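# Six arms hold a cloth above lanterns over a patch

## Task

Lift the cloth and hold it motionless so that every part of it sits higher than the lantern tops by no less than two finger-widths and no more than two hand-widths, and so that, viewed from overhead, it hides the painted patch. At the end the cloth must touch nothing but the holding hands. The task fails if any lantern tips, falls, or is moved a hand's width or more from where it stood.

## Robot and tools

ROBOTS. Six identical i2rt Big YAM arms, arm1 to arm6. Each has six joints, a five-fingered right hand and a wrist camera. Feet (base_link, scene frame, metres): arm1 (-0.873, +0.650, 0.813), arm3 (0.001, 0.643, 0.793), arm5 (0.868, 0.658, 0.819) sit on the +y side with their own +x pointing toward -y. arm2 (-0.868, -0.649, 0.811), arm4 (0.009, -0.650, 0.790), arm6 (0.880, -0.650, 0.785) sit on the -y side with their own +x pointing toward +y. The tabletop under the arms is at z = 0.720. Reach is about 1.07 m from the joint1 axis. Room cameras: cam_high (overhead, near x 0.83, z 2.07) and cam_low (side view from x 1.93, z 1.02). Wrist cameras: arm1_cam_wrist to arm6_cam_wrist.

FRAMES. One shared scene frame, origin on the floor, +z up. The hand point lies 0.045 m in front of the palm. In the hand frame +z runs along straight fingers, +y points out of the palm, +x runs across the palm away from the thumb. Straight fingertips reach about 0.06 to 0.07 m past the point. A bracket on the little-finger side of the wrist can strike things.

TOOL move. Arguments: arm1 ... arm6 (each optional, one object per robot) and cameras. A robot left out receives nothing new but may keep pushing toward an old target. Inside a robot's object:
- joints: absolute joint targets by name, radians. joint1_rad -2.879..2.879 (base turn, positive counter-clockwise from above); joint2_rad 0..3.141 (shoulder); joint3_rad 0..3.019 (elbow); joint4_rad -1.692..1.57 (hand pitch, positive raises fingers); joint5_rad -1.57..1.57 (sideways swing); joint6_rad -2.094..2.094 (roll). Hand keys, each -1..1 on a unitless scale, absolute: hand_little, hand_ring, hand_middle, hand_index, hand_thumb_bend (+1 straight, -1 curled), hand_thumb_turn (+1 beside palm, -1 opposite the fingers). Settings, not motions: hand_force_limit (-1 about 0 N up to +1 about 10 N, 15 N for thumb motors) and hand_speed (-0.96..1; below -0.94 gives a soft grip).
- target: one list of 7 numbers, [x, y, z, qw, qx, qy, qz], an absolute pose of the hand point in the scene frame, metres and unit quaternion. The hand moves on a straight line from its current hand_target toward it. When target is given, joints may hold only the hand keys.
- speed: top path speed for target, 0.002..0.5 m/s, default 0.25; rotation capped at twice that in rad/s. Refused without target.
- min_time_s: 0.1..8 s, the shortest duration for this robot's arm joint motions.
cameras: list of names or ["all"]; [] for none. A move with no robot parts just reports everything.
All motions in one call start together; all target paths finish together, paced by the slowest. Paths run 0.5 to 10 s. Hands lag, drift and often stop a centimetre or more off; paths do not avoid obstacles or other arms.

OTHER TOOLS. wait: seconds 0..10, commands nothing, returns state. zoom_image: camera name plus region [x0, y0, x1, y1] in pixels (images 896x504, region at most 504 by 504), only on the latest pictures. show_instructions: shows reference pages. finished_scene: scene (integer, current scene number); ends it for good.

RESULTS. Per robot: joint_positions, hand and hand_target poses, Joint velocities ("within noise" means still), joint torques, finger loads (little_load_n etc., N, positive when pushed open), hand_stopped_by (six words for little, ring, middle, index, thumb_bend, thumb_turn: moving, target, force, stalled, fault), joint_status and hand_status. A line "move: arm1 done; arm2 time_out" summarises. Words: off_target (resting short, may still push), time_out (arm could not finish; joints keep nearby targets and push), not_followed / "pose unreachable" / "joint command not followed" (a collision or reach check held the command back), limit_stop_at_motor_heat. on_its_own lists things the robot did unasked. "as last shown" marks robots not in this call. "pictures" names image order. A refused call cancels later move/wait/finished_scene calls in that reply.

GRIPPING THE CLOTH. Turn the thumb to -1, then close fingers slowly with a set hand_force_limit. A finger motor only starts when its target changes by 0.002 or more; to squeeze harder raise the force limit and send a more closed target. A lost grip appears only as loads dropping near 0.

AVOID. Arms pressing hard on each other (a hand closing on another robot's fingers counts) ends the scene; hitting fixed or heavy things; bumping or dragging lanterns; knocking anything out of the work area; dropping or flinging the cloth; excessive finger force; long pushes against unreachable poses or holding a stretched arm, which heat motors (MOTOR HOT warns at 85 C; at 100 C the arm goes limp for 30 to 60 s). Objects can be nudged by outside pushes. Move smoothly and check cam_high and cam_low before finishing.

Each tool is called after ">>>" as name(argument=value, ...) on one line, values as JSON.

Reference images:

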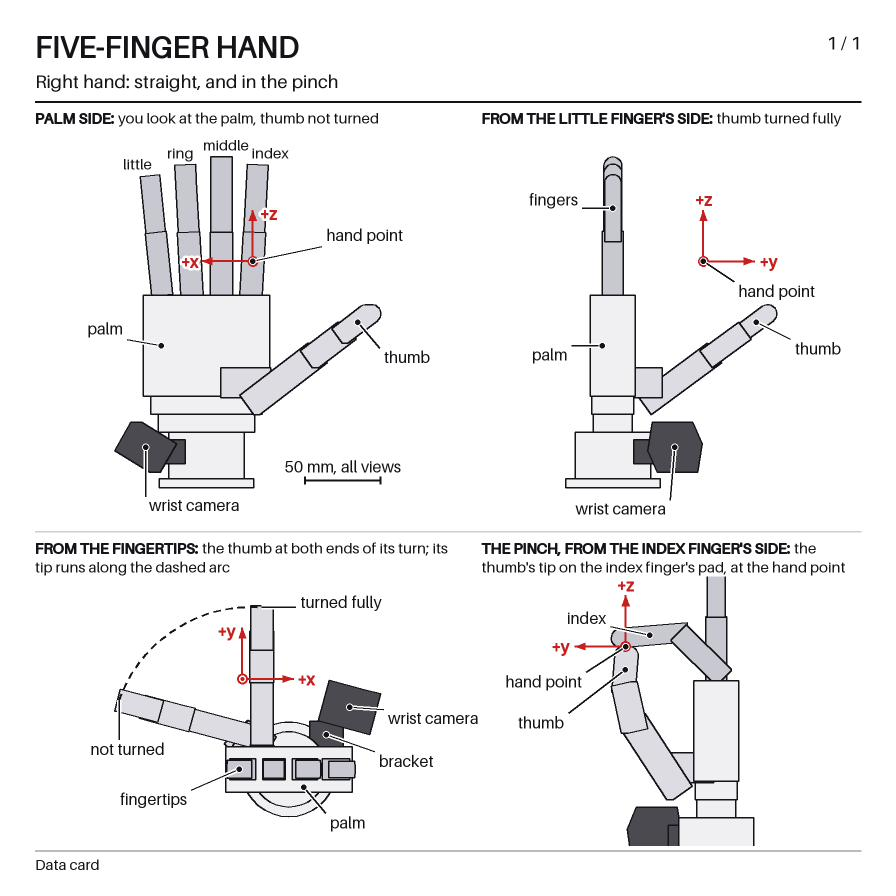

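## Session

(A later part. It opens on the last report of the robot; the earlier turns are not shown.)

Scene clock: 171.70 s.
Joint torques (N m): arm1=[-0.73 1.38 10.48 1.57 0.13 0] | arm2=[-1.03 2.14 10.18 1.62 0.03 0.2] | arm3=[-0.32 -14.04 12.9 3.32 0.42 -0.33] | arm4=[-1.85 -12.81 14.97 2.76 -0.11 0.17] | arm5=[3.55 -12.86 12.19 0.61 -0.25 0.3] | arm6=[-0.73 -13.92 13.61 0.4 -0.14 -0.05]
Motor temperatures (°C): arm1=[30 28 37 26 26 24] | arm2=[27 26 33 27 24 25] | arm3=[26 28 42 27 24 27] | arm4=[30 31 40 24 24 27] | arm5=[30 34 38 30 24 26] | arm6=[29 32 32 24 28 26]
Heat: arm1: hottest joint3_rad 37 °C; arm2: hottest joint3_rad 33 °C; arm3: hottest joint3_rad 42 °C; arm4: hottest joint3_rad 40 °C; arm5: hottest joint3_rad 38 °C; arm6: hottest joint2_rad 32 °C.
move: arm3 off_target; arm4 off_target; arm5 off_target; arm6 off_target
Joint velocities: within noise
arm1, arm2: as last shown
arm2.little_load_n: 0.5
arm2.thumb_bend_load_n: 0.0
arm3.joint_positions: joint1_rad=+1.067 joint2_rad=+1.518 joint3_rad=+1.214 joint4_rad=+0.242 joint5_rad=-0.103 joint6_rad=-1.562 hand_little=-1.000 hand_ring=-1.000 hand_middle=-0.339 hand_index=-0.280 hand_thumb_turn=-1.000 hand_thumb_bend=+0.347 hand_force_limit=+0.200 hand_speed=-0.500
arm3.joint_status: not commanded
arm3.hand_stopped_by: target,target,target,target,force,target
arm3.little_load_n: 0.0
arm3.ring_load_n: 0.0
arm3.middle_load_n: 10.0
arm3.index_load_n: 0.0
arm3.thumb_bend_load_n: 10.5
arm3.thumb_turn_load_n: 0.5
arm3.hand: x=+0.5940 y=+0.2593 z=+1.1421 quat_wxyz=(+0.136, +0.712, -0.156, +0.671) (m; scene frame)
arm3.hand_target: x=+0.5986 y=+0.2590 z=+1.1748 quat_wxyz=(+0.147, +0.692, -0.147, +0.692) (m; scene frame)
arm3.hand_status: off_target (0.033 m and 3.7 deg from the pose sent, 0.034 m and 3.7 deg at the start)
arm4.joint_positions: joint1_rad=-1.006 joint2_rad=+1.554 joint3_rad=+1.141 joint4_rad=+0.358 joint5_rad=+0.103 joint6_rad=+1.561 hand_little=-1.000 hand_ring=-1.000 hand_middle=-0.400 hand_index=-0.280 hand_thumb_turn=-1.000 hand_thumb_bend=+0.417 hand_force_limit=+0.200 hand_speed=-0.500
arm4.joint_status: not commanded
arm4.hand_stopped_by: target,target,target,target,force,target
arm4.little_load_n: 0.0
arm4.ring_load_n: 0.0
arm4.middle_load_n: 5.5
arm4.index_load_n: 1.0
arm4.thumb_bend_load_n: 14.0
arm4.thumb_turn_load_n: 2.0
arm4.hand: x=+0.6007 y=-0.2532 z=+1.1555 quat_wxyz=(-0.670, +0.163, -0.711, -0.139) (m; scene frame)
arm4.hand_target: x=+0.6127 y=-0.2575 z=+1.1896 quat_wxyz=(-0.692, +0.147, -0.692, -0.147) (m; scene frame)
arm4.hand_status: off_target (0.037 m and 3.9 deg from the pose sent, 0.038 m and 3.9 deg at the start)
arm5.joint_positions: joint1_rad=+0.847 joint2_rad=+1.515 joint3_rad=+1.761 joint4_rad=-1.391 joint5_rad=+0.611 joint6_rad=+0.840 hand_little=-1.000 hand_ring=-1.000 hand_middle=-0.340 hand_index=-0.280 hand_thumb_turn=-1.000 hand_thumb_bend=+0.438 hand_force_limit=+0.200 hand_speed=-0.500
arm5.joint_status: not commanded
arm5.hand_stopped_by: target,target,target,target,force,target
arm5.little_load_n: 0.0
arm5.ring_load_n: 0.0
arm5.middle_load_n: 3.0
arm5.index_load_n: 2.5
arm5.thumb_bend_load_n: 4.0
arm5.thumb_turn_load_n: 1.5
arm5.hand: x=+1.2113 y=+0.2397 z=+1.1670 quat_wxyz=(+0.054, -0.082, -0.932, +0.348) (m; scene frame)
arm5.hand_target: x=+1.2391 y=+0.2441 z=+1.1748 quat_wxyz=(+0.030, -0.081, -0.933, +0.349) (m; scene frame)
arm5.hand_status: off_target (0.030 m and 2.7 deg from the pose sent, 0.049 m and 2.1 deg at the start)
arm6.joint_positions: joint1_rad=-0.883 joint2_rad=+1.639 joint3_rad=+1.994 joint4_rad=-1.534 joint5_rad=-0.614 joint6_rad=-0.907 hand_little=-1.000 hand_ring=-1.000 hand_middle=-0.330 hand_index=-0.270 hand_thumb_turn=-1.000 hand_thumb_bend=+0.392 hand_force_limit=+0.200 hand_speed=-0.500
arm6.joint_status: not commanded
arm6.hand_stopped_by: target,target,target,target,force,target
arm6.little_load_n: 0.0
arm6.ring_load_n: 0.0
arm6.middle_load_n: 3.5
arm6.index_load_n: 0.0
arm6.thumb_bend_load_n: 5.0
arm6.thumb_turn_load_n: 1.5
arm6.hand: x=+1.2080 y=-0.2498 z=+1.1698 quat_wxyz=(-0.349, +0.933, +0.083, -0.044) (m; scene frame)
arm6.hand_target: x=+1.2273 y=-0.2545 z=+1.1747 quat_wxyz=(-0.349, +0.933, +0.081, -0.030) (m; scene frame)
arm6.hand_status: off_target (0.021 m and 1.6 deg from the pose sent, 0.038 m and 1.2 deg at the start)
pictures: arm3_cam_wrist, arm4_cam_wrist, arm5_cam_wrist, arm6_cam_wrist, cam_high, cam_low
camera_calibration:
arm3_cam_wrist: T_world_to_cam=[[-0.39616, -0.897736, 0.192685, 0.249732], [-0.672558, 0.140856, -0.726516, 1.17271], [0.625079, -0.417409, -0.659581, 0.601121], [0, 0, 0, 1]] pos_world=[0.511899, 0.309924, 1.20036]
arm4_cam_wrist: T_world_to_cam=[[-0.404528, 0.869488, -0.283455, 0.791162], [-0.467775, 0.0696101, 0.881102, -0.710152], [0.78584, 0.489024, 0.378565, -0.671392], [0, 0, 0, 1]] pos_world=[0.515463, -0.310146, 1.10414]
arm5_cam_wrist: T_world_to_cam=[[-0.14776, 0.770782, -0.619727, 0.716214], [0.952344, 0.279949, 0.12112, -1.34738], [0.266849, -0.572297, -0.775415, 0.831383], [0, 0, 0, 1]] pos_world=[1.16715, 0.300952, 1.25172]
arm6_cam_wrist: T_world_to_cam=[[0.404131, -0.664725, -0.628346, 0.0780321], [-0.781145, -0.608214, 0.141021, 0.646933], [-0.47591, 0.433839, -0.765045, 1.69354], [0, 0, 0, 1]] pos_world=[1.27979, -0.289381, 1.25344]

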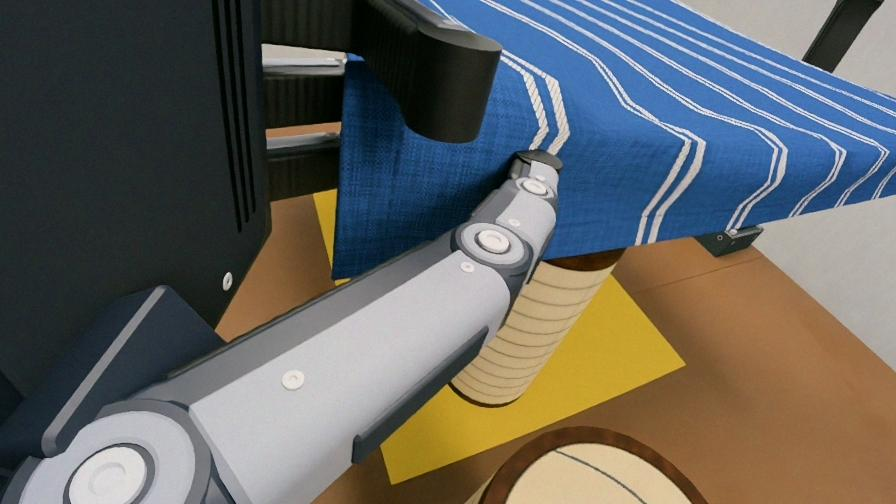

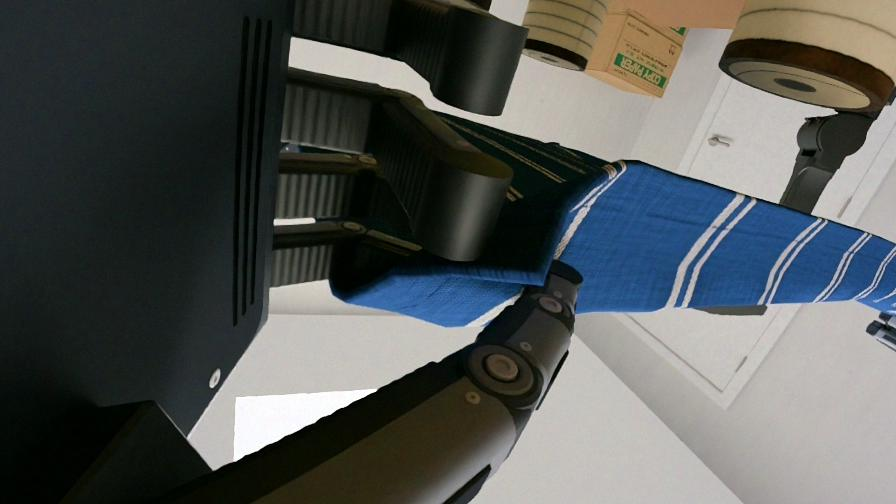

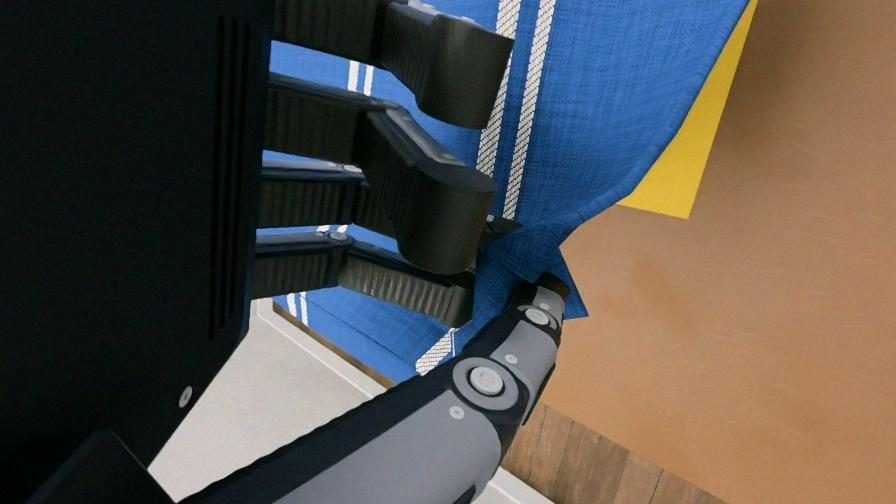

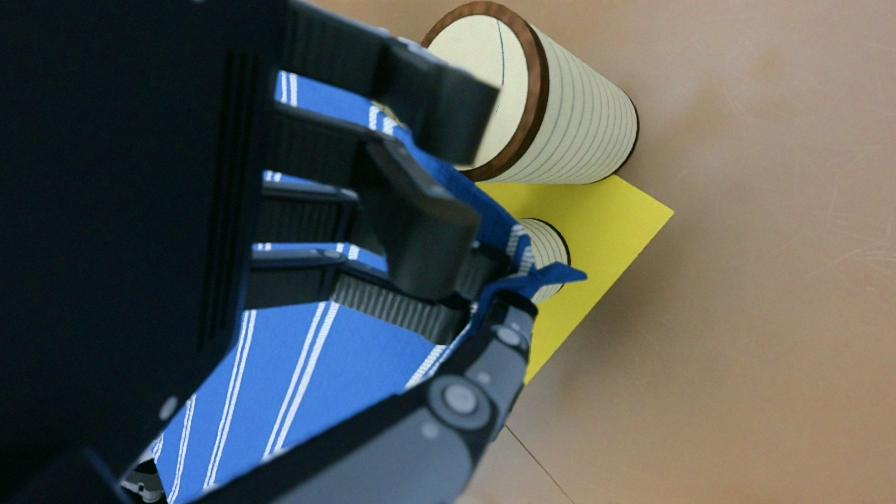

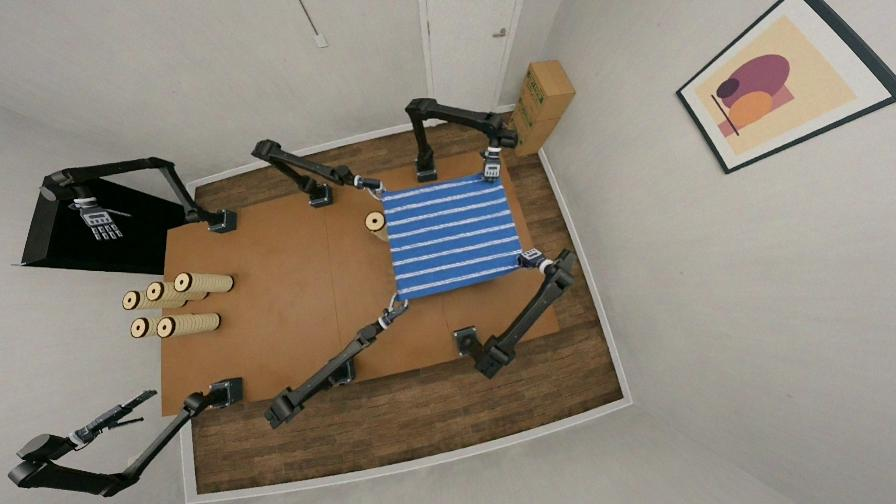

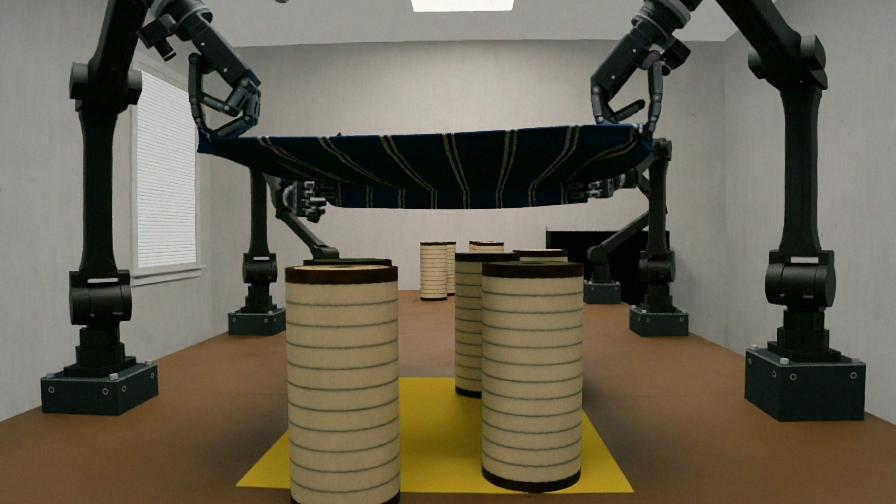

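>>> move(arm3={"target": [0.606, 0.258, 1.175, 0.1471, 0.6917, -0.147, 0.6917], "speed": 0.06}, arm5={"target": [1.262, 0.243, 1.175, -0.03052, 0.08163, 0.93311, -0.34888], "speed": 0.04}, arm6={"target": [1.236, -0.254, 1.175, 0.34888, -0.93311, -0.08163, 0.03052], "speed": 0.04}, cameras=["arm3_cam_wrist", "arm5_cam_wrist", "arm6_cam_wrist", "cam_high", "cam_low"])

>>> zoom_image(camera="cam_high", region=[340, 140, 560, 340])

Scene clock: 173.90 s.
Joint torques (N m): arm1=[-0.62 1.38 10.45 1.57 0.12 0] | arm2=[-1.03 2.26 10.13 1.61 0.03 0.2] | arm3=[-0.26 -13.1 13.83 3.25 0.47 -0.33] | arm4=[-1.85 -12.81 14.95 2.78 -0.11 0.16] | arm5=[3.9 -13.33 12.34 0.77 -0.35 0.46] | arm6=[-0.73 -14.04 13.79 0.47 -0.14 -0.11]
Motor temperatures (°C): arm1=[30 28 37 26 26 24] | arm2=[27 26 33 27 24 25] | arm3=[26 28 43 27 24 27] | arm4=[30 31 40 24 24 27] | arm5=[30 34 38 30 24 26] | arm6=[29 32 32 24 28 26]
Heat: arm1: hottest joint3_rad 37 °C; arm2: hottest joint3_rad 33 °C; arm3: hottest joint3_rad 43 °C; arm4: hottest joint3_rad 40 °C; arm5: hottest joint3_rad 38 °C; arm6: hottest joint2_rad 32 °C.
move: arm3 off_target; arm5 off_target; arm6 off_target
Joint velocities: within noise
arm1, arm2, arm4: as last shown
arm2.little_load_n: 0.0
arm3.joint_positions: joint1_rad=+1.073 joint2_rad=+1.518 joint3_rad=+1.214 joint4_rad=+0.242 joint5_rad=-0.098 joint6_rad=-1.563 hand_little=-1.000 hand_ring=-1.000 hand_middle=-0.339 hand_index=-0.280 hand_thumb_turn=-1.000 hand_thumb_bend=+0.347 hand_force_limit=+0.200 hand_speed=-0.500
arm3.joint_status: not commanded
arm3.hand_stopped_by: target,target,target,target,force,target
arm3.little_load_n: 0.0
arm3.ring_load_n: 0.0
arm3.middle_load_n: 11.0
arm3.index_load_n: 0.0
arm3.thumb_bend_load_n: 10.5
arm3.thumb_turn_load_n: 0.0
arm3.hand: x=+0.5956 y=+0.2620 z=+1.1422 quat_wxyz=(+0.136, +0.712, -0.154, +0.671) (m; scene frame)
arm3.hand_target: x=+0.6040 y=+0.2591 z=+1.1748 quat_wxyz=(+0.147, +0.692, -0.147, +0.692) (m; scene frame)
arm3.hand_status: off_target (0.035 m and 3.7 deg from the pose sent, 0.035 m and 3.7 deg at the start)
arm4.joint_positions: joint1_rad=-1.006 joint2_rad=+1.555 joint3_rad=+1.141 joint4_rad=+0.358 joint5_rad=+0.103 joint6_rad=+1.562 hand_little=-1.000 hand_ring=-1.000 hand_middle=-0.400 hand_index=-0.280 hand_thumb_turn=-1.000 hand_thumb_bend=+0.417 hand_force_limit=+0.200 hand_speed=-0.500
arm4.index_load_n: 2.5
arm4.thumb_turn_load_n: 2.5
arm4.hand: x=+0.6008 y=-0.2532 z=+1.1550 quat_wxyz=(-0.670, +0.163, -0.711, -0.139) (m; scene frame)
arm4.hand_target: x=+0.6128 y=-0.2575 z=+1.1894 quat_wxyz=(-0.692, +0.147, -0.692, -0.147) (m; scene frame)
arm5.joint_positions: joint1_rad=+0.873 joint2_rad=+1.560 joint3_rad=+1.817 joint4_rad=-1.426 joint5_rad=+0.626 joint6_rad=+0.859 hand_little=-1.000 hand_ring=-1.000 hand_middle=-0.340 hand_index=-0.280 hand_thumb_turn=-1.000 hand_thumb_bend=+0.438 hand_force_limit=+0.200 hand_speed=-0.500
arm5.joint_status: not commanded
arm5.hand_stopped_by: target,target,target,target,force,target
arm5.little_load_n: 0.0
arm5.ring_load_n: 0.0
arm5.middle_load_n: 4.0
arm5.index_load_n: 0.5
arm5.thumb_bend_load_n: 4.5
arm5.thumb_turn_load_n: 1.5
arm5.hand: x=+1.2280 y=+0.2395 z=+1.1677 quat_wxyz=(+0.060, -0.077, -0.933, +0.347) (m; scene frame)
arm5.hand_target: x=+1.2606 y=+0.2444 z=+1.1748 quat_wxyz=(+0.030, -0.081, -0.933, +0.349) (m; scene frame)
arm5.hand_status: off_target (0.035 m and 3.4 deg from the pose sent, 0.052 m and 2.7 deg at the start)
arm6.joint_positions: joint1_rad=-0.890 joint2_rad=+1.655 joint3_rad=+2.019 joint4_rad=-1.551 joint5_rad=-0.619 joint6_rad=-0.913 hand_little=-1.000 hand_ring=-1.000 hand_middle=-0.330 hand_index=-0.270 hand_thumb_turn=-1.000 hand_thumb_bend=+0.392 hand_force_limit=+0.200 hand_speed=-0.500
arm6.joint_status: not commanded
arm6.hand_stopped_by: target,target,target,target,force,target
arm6.little_load_n: 0.0
arm6.ring_load_n: 0.0
arm6.middle_load_n: 3.5
arm6.index_load_n: 0.0
arm6.thumb_bend_load_n: 5.0
arm6.thumb_turn_load_n: 1.5
arm6.hand: x=+1.2126 y=-0.2499 z=+1.1709 quat_wxyz=(-0.348, +0.933, +0.082, -0.047) (m; scene frame)
arm6.hand_target: x=+1.2353 y=-0.2548 z=+1.1746 quat_wxyz=(-0.349, +0.933, +0.081, -0.030) (m; scene frame)
arm6.hand_status: off_target (0.024 m and 1.9 deg from the pose sent, 0.029 m and 1.6 deg at the start)
pictures: arm3_cam_wrist, arm5_cam_wrist, arm6_cam_wrist, cam_high, cam_low
camera_calibration:
arm3_cam_wrist: T_world_to_cam=[[-0.394537, -0.898077, 0.194421, 0.249921], [-0.673334, 0.138585, -0.726234, 1.17418], [0.62527, -0.417436, -0.659382, 0.601048], [0, 0, 0, 1]] pos_world=[0.5134, 0.312623, 1.20046]
arm5_cam_wrist: T_world_to_cam=[[-0.161383, 0.771898, -0.614922, 0.730189], [0.952263, 0.285404, 0.108346, -1.34963], [0.259133, -0.568082, -0.78111, 0.842486], [0, 0, 0, 1]] pos_world=[1.18473, 0.30016, 1.25331]
arm6_cam_wrist: T_world_to_cam=[[0.400461, -0.665954, -0.629394, 0.0822481], [-0.780475, -0.60778, 0.146497, 0.643118], [-0.480093, 0.43256, -0.763153, 1.69925], [0, 0, 0, 1]] pos_world=[1.2848, -0.289378, 1.25434]

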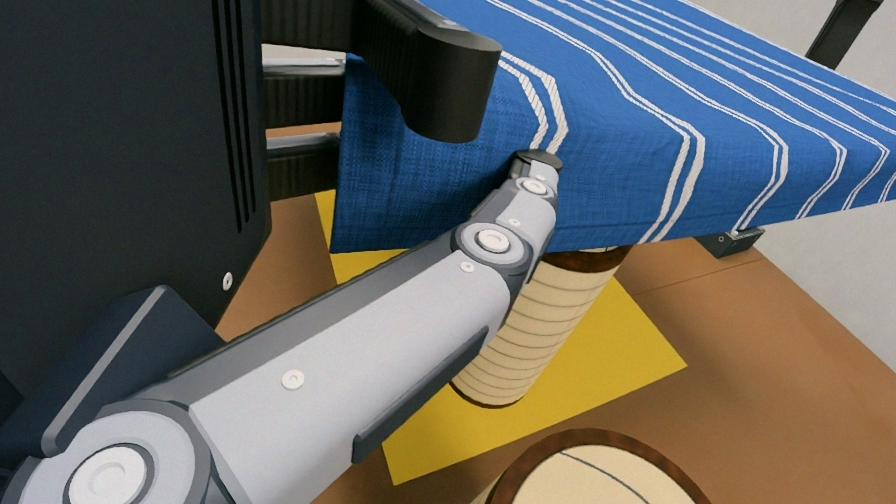

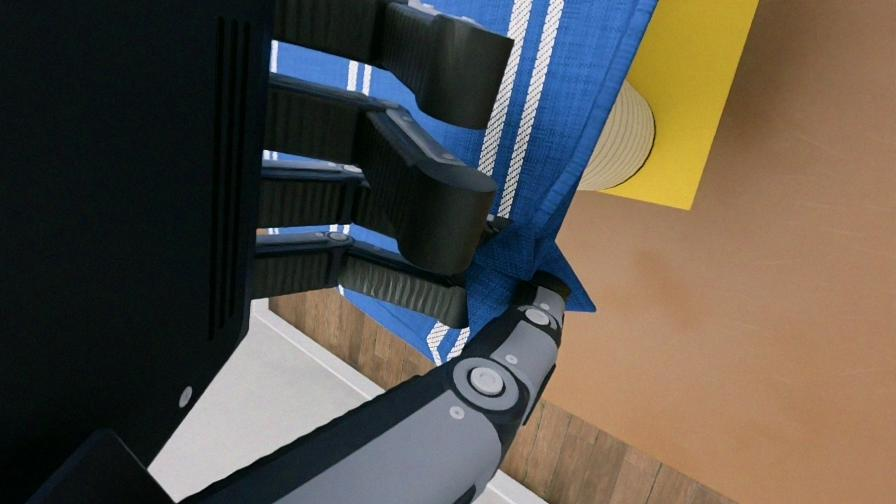

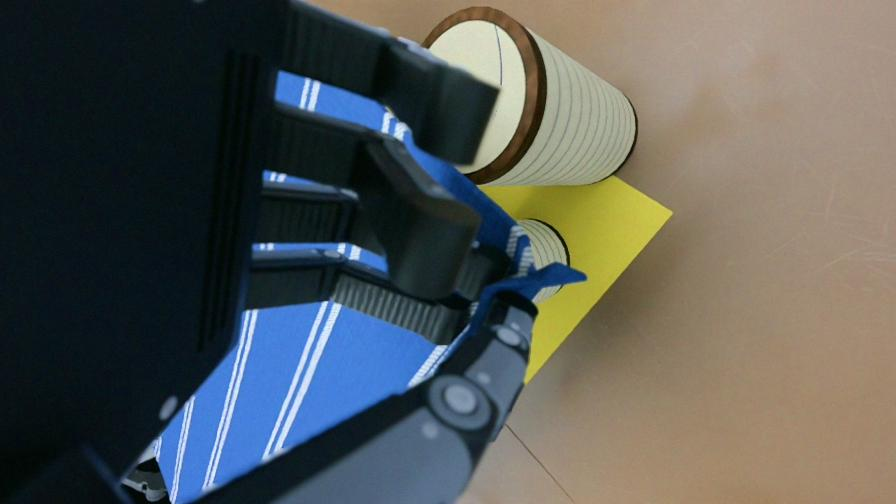

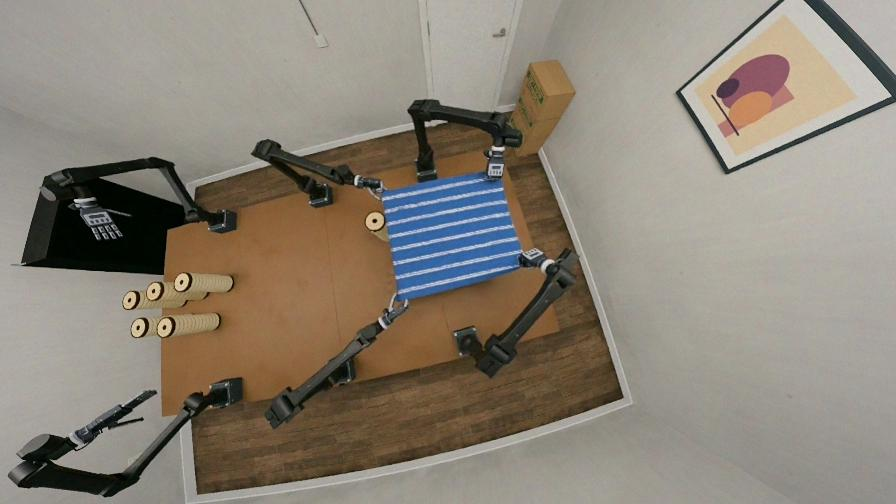

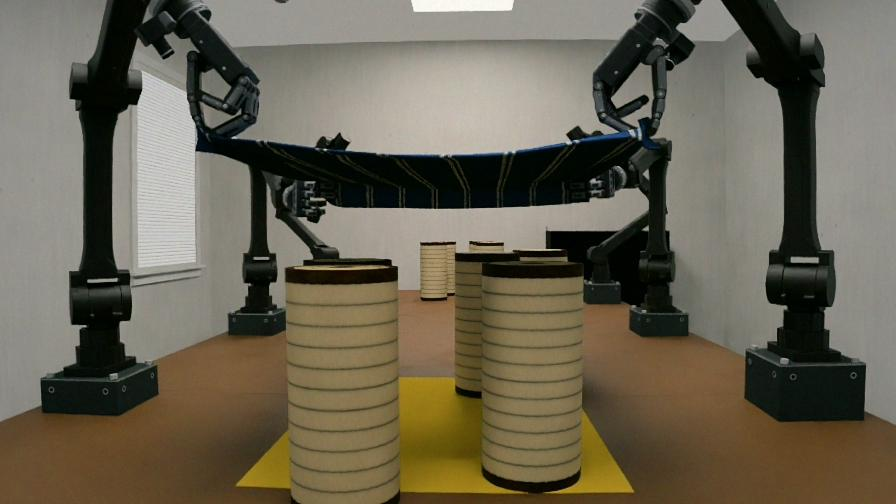

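Scaled by 2.291 from the camera's 896x504 image, which has a finer 1280x720 frame.

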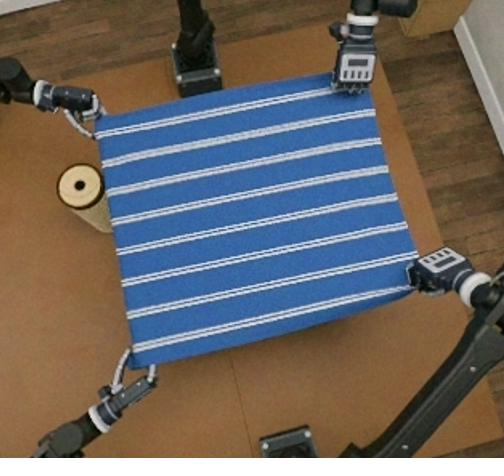

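>>> move(arm5={"target": [1.264, 0.245, 1.163, -0.03052, 0.08163, 0.93311, -0.34888], "speed": 0.04}, arm6={"target": [1.238, -0.256, 1.165, 0.34888, -0.93311, -0.08163, 0.03052], "speed": 0.04}, cameras=["arm5_cam_wrist", "arm6_cam_wrist", "cam_high", "cam_low"])

>>> zoom_image(camera="cam_low", region=[180, 80, 680, 300])

Scene clock: 175.60 s.
Joint torques (N m): arm1=[-0.62 1.26 10.48 1.57 0.13 0] | arm2=[-1.03 2.2 10.15 1.63 0.04 0.2] | arm3=[-0.21 -13.1 13.87 3.22 0.47 -0.32] | arm4=[-1.85 -12.81 14.97 2.77 -0.1 0.16] | arm5=[4.13 -13.8 9.32 1.88 -0.39 0.47] | arm6=[-1.08 -14.74 10.39 1.35 -0.09 -0.12]
Motor temperatures (°C): arm1=[30 28 37 26 26 24] | arm2=[27 26 33 27 24 25] | arm3=[26 28 43 27 24 27] | arm4=[30 31 41 24 24 27] | arm5=[30 34 38 30 24 26] | arm6=[29 32 33 24 28 26]
Heat: arm1: hottest joint3_rad 37 °C; arm2: hottest joint3_rad 33 °C; arm3: hottest joint3_rad 43 °C; arm4: hottest joint3_rad 41 °C; arm5: hottest joint3_rad 38 °C; arm6: hottest joint3_rad 33 °C.
move: arm5 off_target; arm6 off_target
Joint velocities: within noise
arm1, arm2, arm3, arm4: as last shown
arm3.joint_positions: joint1_rad=+1.073 joint2_rad=+1.519 joint3_rad=+1.214 joint4_rad=+0.242 joint5_rad=-0.098 joint6_rad=-1.564 hand_little=-1.000 hand_ring=-1.000 hand_middle=-0.339 hand_index=-0.280 hand_thumb_turn=-1.000 hand_thumb_bend=+0.347 hand_force_limit=+0.200 hand_speed=-0.500
arm3.hand: x=+0.5956 y=+0.2620 z=+1.1420 quat_wxyz=(+0.136, +0.713, -0.154, +0.671) (m; scene frame)
arm3.hand_target: x=+0.6040 y=+0.2591 z=+1.1747 quat_wxyz=(+0.147, +0.692, -0.147, +0.692) (m; scene frame)
arm4.thumb_bend_load_n: 14.5
arm4.thumb_turn_load_n: 2.0
arm4.hand: x=+0.6008 y=-0.2532 z=+1.1551 quat_wxyz=(-0.670, +0.163, -0.711, -0.139) (m; scene frame)
arm4.hand_target: x=+0.6127 y=-0.2575 z=+1.1896 quat_wxyz=(-0.692, +0.147, -0.692, -0.147) (m; scene frame)
arm5.joint_positions: joint1_rad=+0.875 joint2_rad=+1.560 joint3_rad=+1.817 joint4_rad=-1.427 joint5_rad=+0.630 joint6_rad=+0.865 hand_little=-1.000 hand_ring=-1.000 hand_middle=-0.340 hand_index=-0.280 hand_thumb_turn=-1.000 hand_thumb_bend=+0.438 hand_force_limit=+0.200 hand_speed=-0.500
arm5.joint_status: not commanded
arm5.hand_stopped_by: target,target,target,target,force,target
arm5.little_load_n: 0.0
arm5.ring_load_n: 0.0
arm5.middle_load_n: 4.0
arm5.index_load_n: 0.5
arm5.thumb_bend_load_n: 4.5
arm5.thumb_turn_load_n: 1.5
arm5.hand: x=+1.2289 y=+0.2399 z=+1.1679 quat_wxyz=(+0.060, -0.079, -0.932, +0.349) (m; scene frame)
arm5.hand_target: x=+1.2626 y=+0.2463 z=+1.1631 quat_wxyz=(+0.031, -0.081, -0.933, +0.348) (m; scene frame)
arm5.hand_status: off_target (0.036 m and 3.4 deg from the pose sent, 0.037 m and 3.4 deg at the start)
arm6.joint_positions: joint1_rad=-0.893 joint2_rad=+1.655 joint3_rad=+2.019 joint4_rad=-1.551 joint5_rad=-0.622 joint6_rad=-0.919 hand_little=-1.000 hand_ring=-1.000 hand_middle=-0.330 hand_index=-0.270 hand_thumb_turn=-1.000 hand_thumb_bend=+0.392 hand_force_limit=+0.200 hand_speed=-0.500
arm6.joint_status: not commanded
arm6.hand_stopped_by: target,target,target,target,force,target
arm6.little_load_n: 0.0
arm6.ring_load_n: 0.0
arm6.middle_load_n: 3.5
arm6.index_load_n: 0.0
arm6.thumb_bend_load_n: 5.0
arm6.thumb_turn_load_n: 1.5
arm6.hand: x=+1.2137 y=-0.2506 z=+1.1712 quat_wxyz=(-0.349, +0.932, +0.083, -0.046) (m; scene frame)
arm6.hand_target: x=+1.2374 y=-0.2567 z=+1.1650 quat_wxyz=(-0.349, +0.933, +0.081, -0.030) (m; scene frame)
arm6.hand_status: off_target (0.026 m and 1.8 deg from the pose sent, 0.027 m and 1.9 deg at the start)
pictures: arm5_cam_wrist, arm6_cam_wrist, cam_high, cam_low
camera_calibration:
arm5_cam_wrist: T_world_to_cam=[[-0.157552, 0.770549, -0.617602, 0.728963], [0.953072, 0.282374, 0.109172, -1.35189], [0.258517, -0.571419, -0.778877, 0.841617], [0, 0, 0, 1]] pos_world=[1.18573, 0.300954, 1.25331]
arm6_cam_wrist: T_world_to_cam=[[0.403098, -0.663054, -0.63077, 0.0806384], [-0.779406, -0.60996, 0.143094, 0.645703], [-0.479623, 0.433945, -0.762662, 1.69953], [0, 0, 0, 1]] pos_world=[1.28589, -0.290183, 1.25464]

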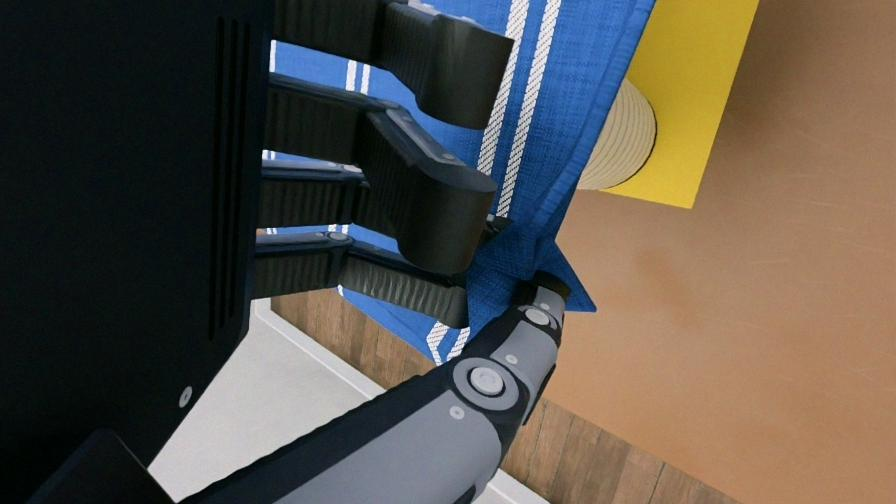

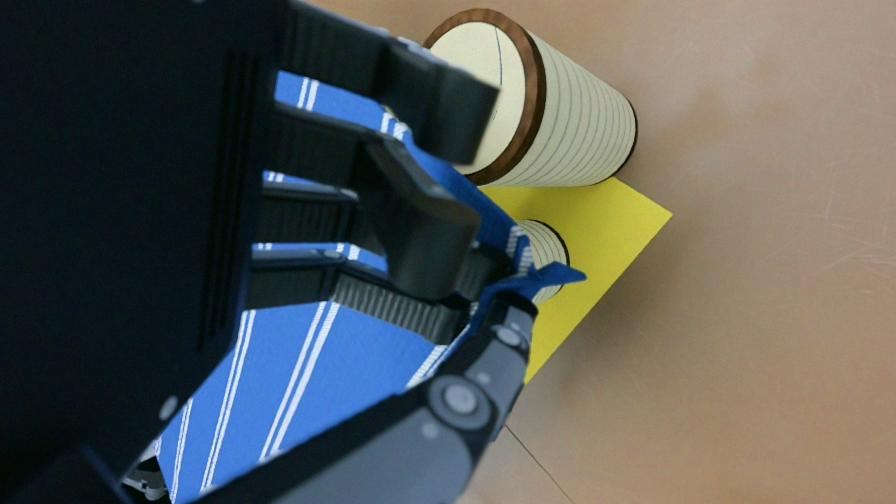

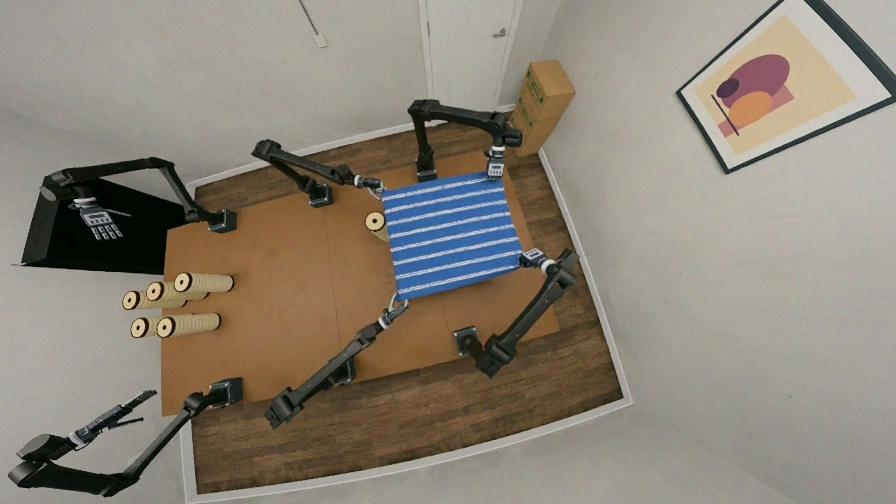

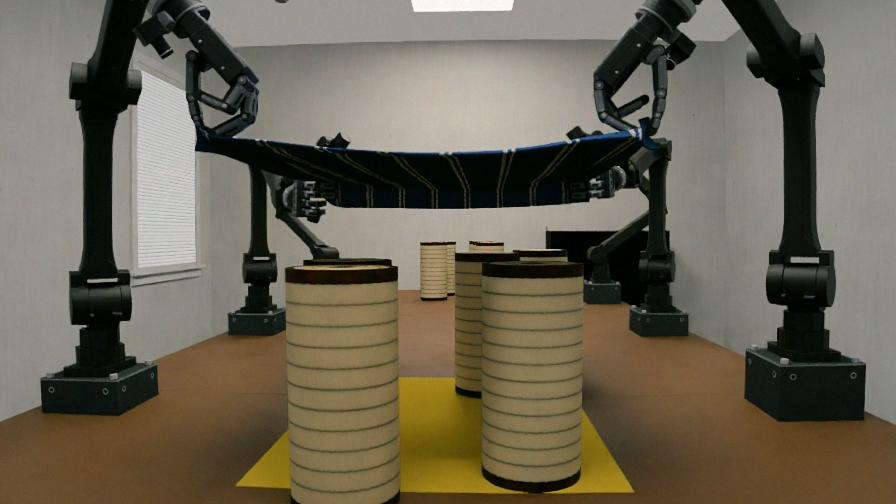

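Scaled by 1.008 from the camera's 896x504 image, which has a finer 1280x720 frame.

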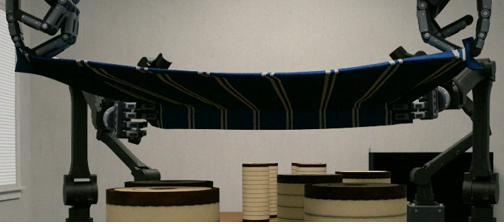

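>>> move(arm5={"target": [1.264, 0.245, 1.145, -0.03052, 0.08163, 0.93311, -0.34888], "speed": 0.04}, arm6={"target": [1.238, -0.256, 1.148, 0.34888, -0.93311, -0.08163, 0.03052], "speed": 0.04}, cameras=["arm5_cam_wrist", "cam_high", "cam_low"])

>>> zoom_image(camera="cam_low", region=[180, 80, 680, 300])

Scene clock: 176.83 s.
Joint torques (N m): arm1=[-0.67 1.26 10.48 1.58 0.12 0] | arm2=[-0.91 2.14 10.15 1.63 0.04 0.21] | arm3=[-0.32 -13.22 13.89 3.23 0.47 -0.33] | arm4=[-1.85 -12.98 14.94 2.78 -0.11 0.16] | arm5=[4.07 -14.74 8.34 1.94 -0.4 0.48] | arm6=[-0.85 -16.21 8.75 2.02 -0.04 -0.09]
Motor temperatures (°C): arm1=[30 28 37 26 26 24] | arm2=[27 26 33 27 24 25] | arm3=[26 28 43 27 24 27] | arm4=[30 31 41 24 24 27] | arm5=[30 34 38 30 24 26] | arm6=[29 32 33 24 27 26]
Heat: arm1: hottest joint3_rad 37 °C; arm2: hottest joint3_rad 33 °C; arm3: hottest joint3_rad 43 °C; arm4: hottest joint3_rad 41 °C; arm5: hottest joint3_rad 38 °C; arm6: hottest joint3_rad 33 °C.
move: arm5 off_target; arm6 off_target
Joint velocities: within noise
arm1.joint_positions: joint1_rad=+0.018 joint2_rad=+0.630 joint3_rad=+1.401 joint4_rad=-1.422 joint5_rad=+0.224 joint6_rad=-1.070 hand_little=+1.000 hand_ring=+1.000 hand_middle=+1.000 hand_index=+1.000 hand_thumb_turn=+1.000 hand_thumb_bend=+1.000 hand_force_limit=+0.000 hand_speed=-0.800
arm1.joint_status: not commanded
arm1.hand_stopped_by: target,target,target,target,target,target
arm1.little_load_n: 0.0
arm1.ring_load_n: 0.0
arm1.middle_load_n: 0.0
arm1.index_load_n: 0.0
arm1.thumb_bend_load_n: 0.0
arm1.thumb_turn_load_n: 0.0
arm1.hand: x=-0.9440 y=+0.4511 z=+1.2901 quat_wxyz=(+0.315, +0.418, -0.786, +0.328) (m; scene frame)
arm1.hand_target: x=-0.9438 y=+0.4520 z=+1.2992 quat_wxyz=(+0.320, +0.415, -0.783, +0.337) (m; scene frame)
arm1.hand_status: not commanded
arm2.joint_positions: joint1_rad=-0.513 joint2_rad=+0.626 joint3_rad=+1.341 joint4_rad=-1.519 joint5_rad=+0.203 joint6_rad=-1.266 hand_little=+1.000 hand_ring=+1.000 hand_middle=+1.000 hand_index=+1.000 hand_thumb_turn=+1.000 hand_thumb_bend=+1.000 hand_force_limit=+0.000 hand_speed=-0.800
arm2.joint_status: not commanded
arm2.hand_stopped_by: target,target,target,target,target,target
arm2.little_load_n: 0.0
arm2.ring_load_n: 0.0
arm2.middle_load_n: 0.0
arm2.index_load_n: 0.5
arm2.thumb_bend_load_n: 0.0
arm2.thumb_turn_load_n: 0.0
arm2.hand: x=-0.6956 y=-0.5366 z=+1.2517 quat_wxyz=(-0.153, +0.879, +0.285, +0.350) (m; scene frame)
arm2.hand_target: x=-0.6954 y=-0.5363 z=+1.2625 quat_wxyz=(-0.162, +0.874, +0.282, +0.360) (m; scene frame)
arm2.hand_status: not commanded
arm3, arm4: as last shown
arm3.joint_positions: joint1_rad=+1.073 joint2_rad=+1.520 joint3_rad=+1.214 joint4_rad=+0.242 joint5_rad=-0.098 joint6_rad=-1.564 hand_little=-1.000 hand_ring=-1.000 hand_middle=-0.339 hand_index=-0.280 hand_thumb_turn=-1.000 hand_thumb_bend=+0.347 hand_force_limit=+0.200 hand_speed=-0.500
arm3.thumb_turn_load_n: -0.5
arm3.hand: x=+0.5961 y=+0.2620 z=+1.1409 quat_wxyz=(+0.136, +0.713, -0.154, +0.670) (m; scene frame)
arm3.hand_target: x=+0.6041 y=+0.2592 z=+1.1746 quat_wxyz=(+0.147, +0.692, -0.147, +0.692) (m; scene frame)
arm4.joint_positions: joint1_rad=-1.006 joint2_rad=+1.557 joint3_rad=+1.141 joint4_rad=+0.358 joint5_rad=+0.103 joint6_rad=+1.562 hand_little=-1.000 hand_ring=-1.000 hand_middle=-0.400 hand_index=-0.280 hand_thumb_turn=-1.000 hand_thumb_bend=+0.417 hand_force_limit=+0.200 hand_speed=-0.500
arm4.index_load_n: 3.0
arm4.thumb_turn_load_n: 2.5
arm4.hand: x=+0.6011 y=-0.2530 z=+1.1540 quat_wxyz=(-0.669, +0.163, -0.712, -0.139) (m; scene frame)
arm4.hand_target: x=+0.6128 y=-0.2575 z=+1.1894 quat_wxyz=(-0.692, +0.147, -0.692, -0.147) (m; scene frame)
arm5.joint_positions: joint1_rad=+0.876 joint2_rad=+1.560 joint3_rad=+1.772 joint4_rad=-1.380 joint5_rad=+0.630 joint6_rad=+0.865 hand_little=-1.000 hand_ring=-1.000 hand_middle=-0.340 hand_index=-0.280 hand_thumb_turn=-1.000 hand_thumb_bend=+0.438 hand_force_limit=+0.200 hand_speed=-0.500
arm5.joint_status: not commanded
arm5.hand_stopped_by: target,target,target,target,force,target
arm5.little_load_n: 0.0
arm5.ring_load_n: 0.0
arm5.middle_load_n: 4.5
arm5.index_load_n: 0.0
arm5.thumb_bend_load_n: 4.5
arm5.thumb_turn_load_n: 1.5
arm5.hand: x=+1.2322 y=+0.2372 z=+1.1510 quat_wxyz=(+0.059, -0.079, -0.932, +0.349) (m; scene frame)
arm5.hand_target: x=+1.2628 y=+0.2461 z=+1.1451 quat_wxyz=(+0.031, -0.081, -0.933, +0.348) (m; scene frame)
arm5.hand_status: off_target (0.033 m and 3.3 deg from the pose sent, 0.042 m and 3.4 deg at the start)
arm6.joint_positions: joint1_rad=-0.893 joint2_rad=+1.655 joint3_rad=+1.969 joint4_rad=-1.514 joint5_rad=-0.622 joint6_rad=-0.919 hand_little=-1.000 hand_ring=-1.000 hand_middle=-0.330 hand_index=-0.270 hand_thumb_turn=-1.000 hand_thumb_bend=+0.392 hand_force_limit=+0.200 hand_speed=-0.500
arm6.joint_status: not commanded
arm6.hand_stopped_by: target,target,target,target,force,target
arm6.little_load_n: 0.0
arm6.ring_load_n: 0.0
arm6.middle_load_n: 3.5
arm6.index_load_n: 0.0
arm6.thumb_bend_load_n: 5.0
arm6.thumb_turn_load_n: 2.0
arm6.hand: x=+1.2162 y=-0.2484 z=+1.1529 quat_wxyz=(-0.346, +0.933, +0.081, -0.051) (m; scene frame)
arm6.hand_target: x=+1.2375 y=-0.2565 z=+1.1480 quat_wxyz=(-0.348, +0.933, +0.081, -0.031) (m; scene frame)
arm6.hand_status: off_target (0.024 m and 2.4 deg from the pose sent, 0.034 m and 1.8 deg at the start)
pictures: arm5_cam_wrist, cam_high, cam_low
camera_calibration:
arm5_cam_wrist: T_world_to_cam=[[-0.1574, 0.769981, -0.618348, 0.721822], [0.952876, 0.282848, 0.109655, -1.35285], [0.259331, -0.571949, -0.778217, 0.824359], [0, 0, 0, 1]] pos_world=[1.18893, 0.298353, 1.23621]

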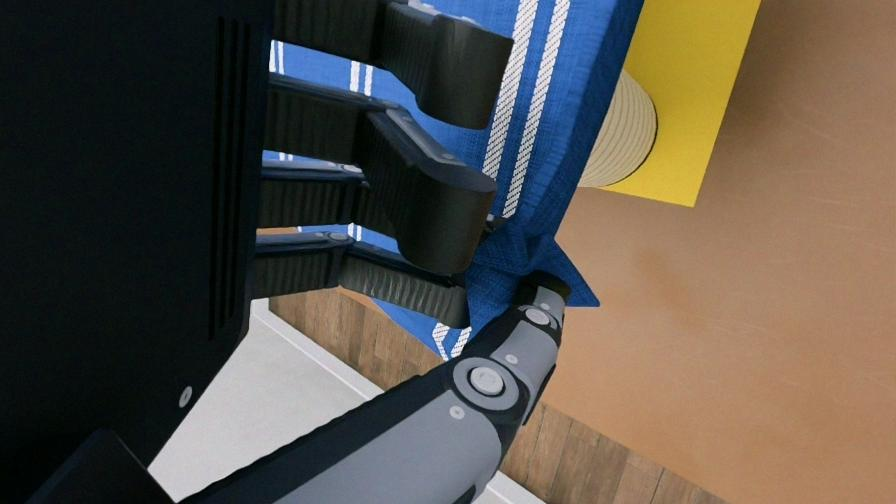

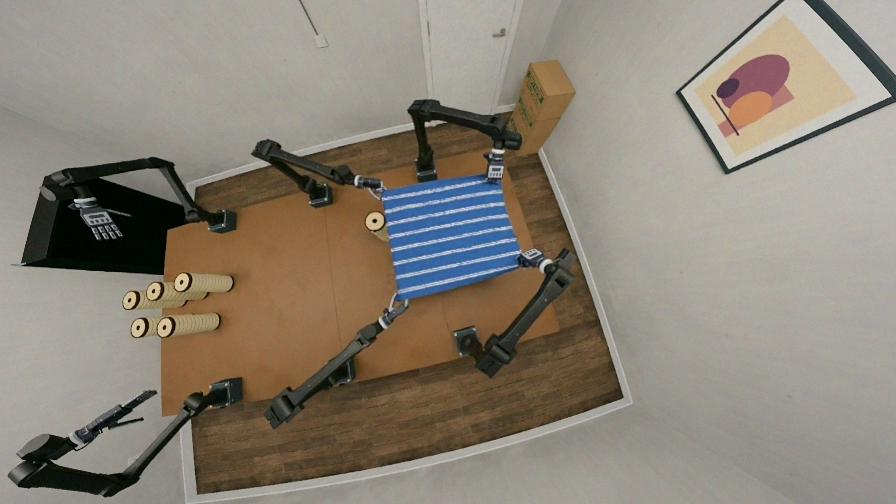

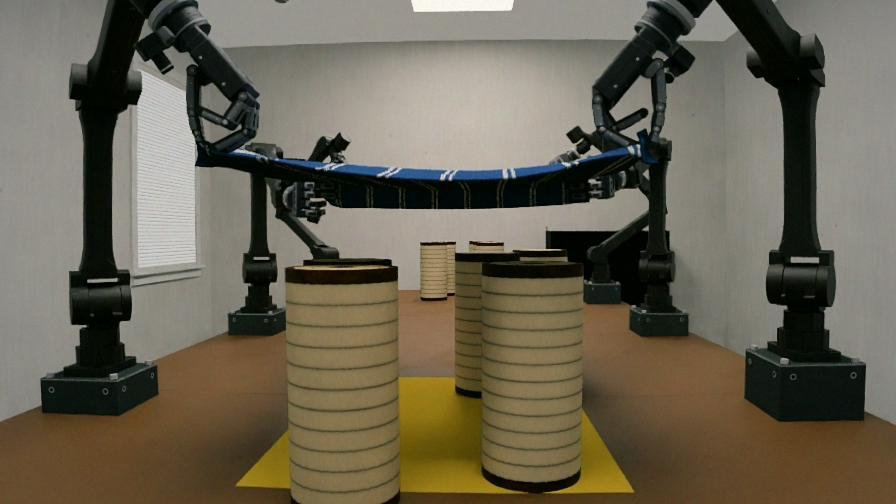

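Scaled by 1.008 from the camera's 896x504 image, which has a finer 1280x720 frame.

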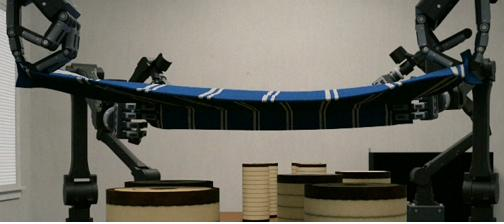

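>>> wait(seconds=1.0, cameras=["cam_high"])

>>> zoom_image(camera="cam_high", region=[340, 140, 560, 340])

Scene clock: 177.93 s.
Joint torques (N m): arm1=[-0.67 1.38 10.48 1.57 0.12 0] | arm2=[-1.08 2.2 10.17 1.61 0.05 0.2] | arm3=[-0.26 -13.22 13.85 3.22 0.47 -0.32] | arm4=[-1.79 -12.98 14.94 2.77 -0.11 0.16] | arm5=[4.01 -14.74 8.32 1.98 -0.4 0.48] | arm6=[-0.62 -16.5 8.8 1.84 -0.05 -0.11]
Motor temperatures (°C): arm1=[30 28 37 26 26 24] | arm2=[27 26 33 27 24 25] | arm3=[26 28 44 27 24 27] | arm4=[30 31 42 24 24 27] | arm5=[30 34 38 30 24 26] | arm6=[29 32 33 24 27 26]
Heat: arm1: hottest joint3_rad 37 °C; arm2: hottest joint3_rad 33 °C; arm3: hottest joint3_rad 44 °C; arm4: hottest joint3_rad 42 °C; arm5: hottest joint3_rad 38 °C; arm6: hottest joint3_rad 33 °C.
Joint velocities: within noise
arm1.joint_positions: joint1_rad=+0.018 joint2_rad=+0.630 joint3_rad=+1.401 joint4_rad=-1.422 joint5_rad=+0.224 joint6_rad=-1.070 hand_little=+1.000 hand_ring=+1.000 hand_middle=+1.000 hand_index=+1.000 hand_thumb_turn=+1.000 hand_thumb_bend=+1.000 hand_force_limit=+0.000 hand_speed=-0.800
arm1.joint_status: not commanded
arm1.hand_stopped_by: target,target,target,target,target,target
arm1.little_load_n: 0.0
arm1.ring_load_n: 0.0
arm1.middle_load_n: 0.0
arm1.index_load_n: 0.0
arm1.thumb_bend_load_n: 0.0
arm1.thumb_turn_load_n: 0.0
arm1.hand: x=-0.9440 y=+0.4511 z=+1.2901 quat_wxyz=(+0.315, +0.418, -0.786, +0.328) (m; scene frame)
arm1.hand_target: x=-0.9438 y=+0.4520 z=+1.2992 quat_wxyz=(+0.320, +0.415, -0.783, +0.337) (m; scene frame)
arm1.hand_status: not commanded
arm2.joint_positions: joint1_rad=-0.513 joint2_rad=+0.626 joint3_rad=+1.341 joint4_rad=-1.519 joint5_rad=+0.203 joint6_rad=-1.266 hand_little=+1.000 hand_ring=+1.000 hand_middle=+1.000 hand_index=+1.000 hand_thumb_turn=+1.000 hand_thumb_bend=+1.000 hand_force_limit=+0.000 hand_speed=-0.800
arm2.joint_status: not commanded
arm2.hand_stopped_by: target,target,target,target,target,target
arm2.little_load_n: 0.0
arm2.ring_load_n: 0.0
arm2.middle_load_n: 0.0
arm2.index_load_n: 0.0
arm2.thumb_bend_load_n: 0.0
arm2.thumb_turn_load_n: 0.0
arm2.hand: x=-0.6956 y=-0.5366 z=+1.2517 quat_wxyz=(-0.153, +0.879, +0.285, +0.350) (m; scene frame)
arm2.hand_target: x=-0.6954 y=-0.5363 z=+1.2625 quat_wxyz=(-0.162, +0.874, +0.282, +0.360) (m; scene frame)
arm2.hand_status: not commanded
arm3.joint_positions: joint1_rad=+1.073 joint2_rad=+1.520 joint3_rad=+1.214 joint4_rad=+0.242 joint5_rad=-0.098 joint6_rad=-1.564 hand_little=-1.000 hand_ring=-1.000 hand_middle=-0.339 hand_index=-0.280 hand_thumb_turn=-1.000 hand_thumb_bend=+0.347 hand_force_limit=+0.200 hand_speed=-0.500
arm3.joint_status: not commanded
arm3.hand_stopped_by: target,target,target,target,force,target
arm3.little_load_n: 0.0
arm3.ring_load_n: -0.5
arm3.middle_load_n: 11.0
arm3.index_load_n: 0.0
arm3.thumb_bend_load_n: 10.5
arm3.thumb_turn_load_n: -0.5
arm3.hand: x=+0.5961 y=+0.2620 z=+1.1409 quat_wxyz=(+0.136, +0.713, -0.154, +0.670) (m; scene frame)
arm3.hand_target: x=+0.6041 y=+0.2592 z=+1.1746 quat_wxyz=(+0.147, +0.692, -0.147, +0.692) (m; scene frame)
arm3.hand_status: not commanded
arm4.joint_positions: joint1_rad=-1.006 joint2_rad=+1.557 joint3_rad=+1.141 joint4_rad=+0.358 joint5_rad=+0.103 joint6_rad=+1.562 hand_little=-1.000 hand_ring=-1.000 hand_middle=-0.400 hand_index=-0.280 hand_thumb_turn=-1.000 hand_thumb_bend=+0.417 hand_force_limit=+0.200 hand_speed=-0.500
arm4.joint_status: not commanded
arm4.hand_stopped_by: target,target,target,target,force,target
arm4.little_load_n: 0.0
arm4.ring_load_n: 0.0
arm4.middle_load_n: 5.5
arm4.index_load_n: 3.0
arm4.thumb_bend_load_n: 14.0
arm4.thumb_turn_load_n: 2.5
arm4.hand: x=+0.6011 y=-0.2530 z=+1.1540 quat_wxyz=(-0.669, +0.163, -0.712, -0.139) (m; scene frame)
arm4.hand_target: x=+0.6128 y=-0.2575 z=+1.1894 quat_wxyz=(-0.692, +0.147, -0.692, -0.147) (m; scene frame)
arm4.hand_status: not commanded
arm5.joint_positions: joint1_rad=+0.876 joint2_rad=+1.560 joint3_rad=+1.772 joint4_rad=-1.380 joint5_rad=+0.630 joint6_rad=+0.865 hand_little=-1.000 hand_ring=-1.000 hand_middle=-0.340 hand_index=-0.280 hand_thumb_turn=-1.000 hand_thumb_bend=+0.438 hand_force_limit=+0.200 hand_speed=-0.500
arm5.joint_status: not commanded
arm5.hand_stopped_by: target,target,target,target,force,target
arm5.little_load_n: 0.0
arm5.ring_load_n: 0.0
arm5.middle_load_n: 4.5
arm5.index_load_n: 0.0
arm5.thumb_bend_load_n: 5.0
arm5.thumb_turn_load_n: 1.5
arm5.hand: x=+1.2322 y=+0.2372 z=+1.1510 quat_wxyz=(+0.059, -0.079, -0.932, +0.349) (m; scene frame)
arm5.hand_target: x=+1.2628 y=+0.2461 z=+1.1451 quat_wxyz=(+0.031, -0.081, -0.934, +0.348) (m; scene frame)
arm5.hand_status: off_target (0.033 m and 3.3 deg from the pose sent, 0.042 m and 3.4 deg at the start)
arm6.joint_positions: joint1_rad=-0.893 joint2_rad=+1.655 joint3_rad=+1.969 joint4_rad=-1.514 joint5_rad=-0.622 joint6_rad=-0.919 hand_little=-1.000 hand_ring=-1.000 hand_middle=-0.330 hand_index=-0.270 hand_thumb_turn=-1.000 hand_thumb_bend=+0.392 hand_force_limit=+0.200 hand_speed=-0.500
arm6.joint_status: not commanded
arm6.hand_stopped_by: target,target,target,target,force,target
arm6.little_load_n: 0.0
arm6.ring_load_n: 0.0
arm6.middle_load_n: 3.5
arm6.index_load_n: 0.0
arm6.thumb_bend_load_n: 5.0
arm6.thumb_turn_load_n: 2.0
arm6.hand: x=+1.2162 y=-0.2484 z=+1.1529 quat_wxyz=(-0.346, +0.933, +0.081, -0.051) (m; scene frame)
arm6.hand_target: x=+1.2375 y=-0.2565 z=+1.1481 quat_wxyz=(-0.348, +0.933, +0.081, -0.031) (m; scene frame)
arm6.hand_status: off_target (0.024 m and 2.4 deg from the pose sent, 0.034 m and 1.8 deg at the start)
wait: 1.00 s; at rest by 0.17 s
pictures: cam_high

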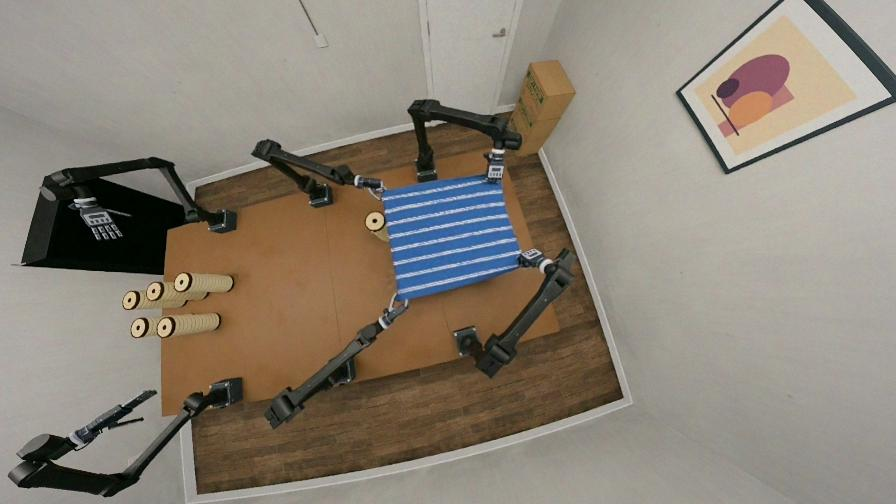

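Scaled by 2.291 from the camera's 896x504 image, which has a finer 1280x720 frame.

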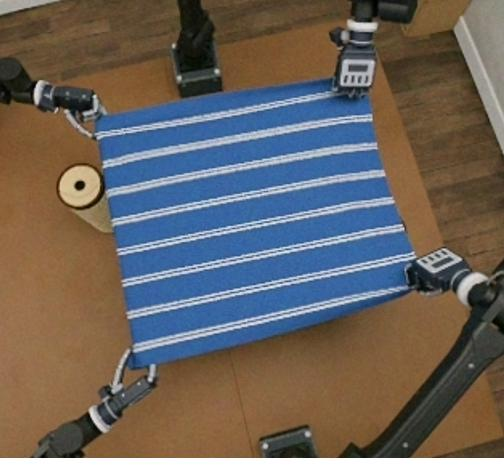

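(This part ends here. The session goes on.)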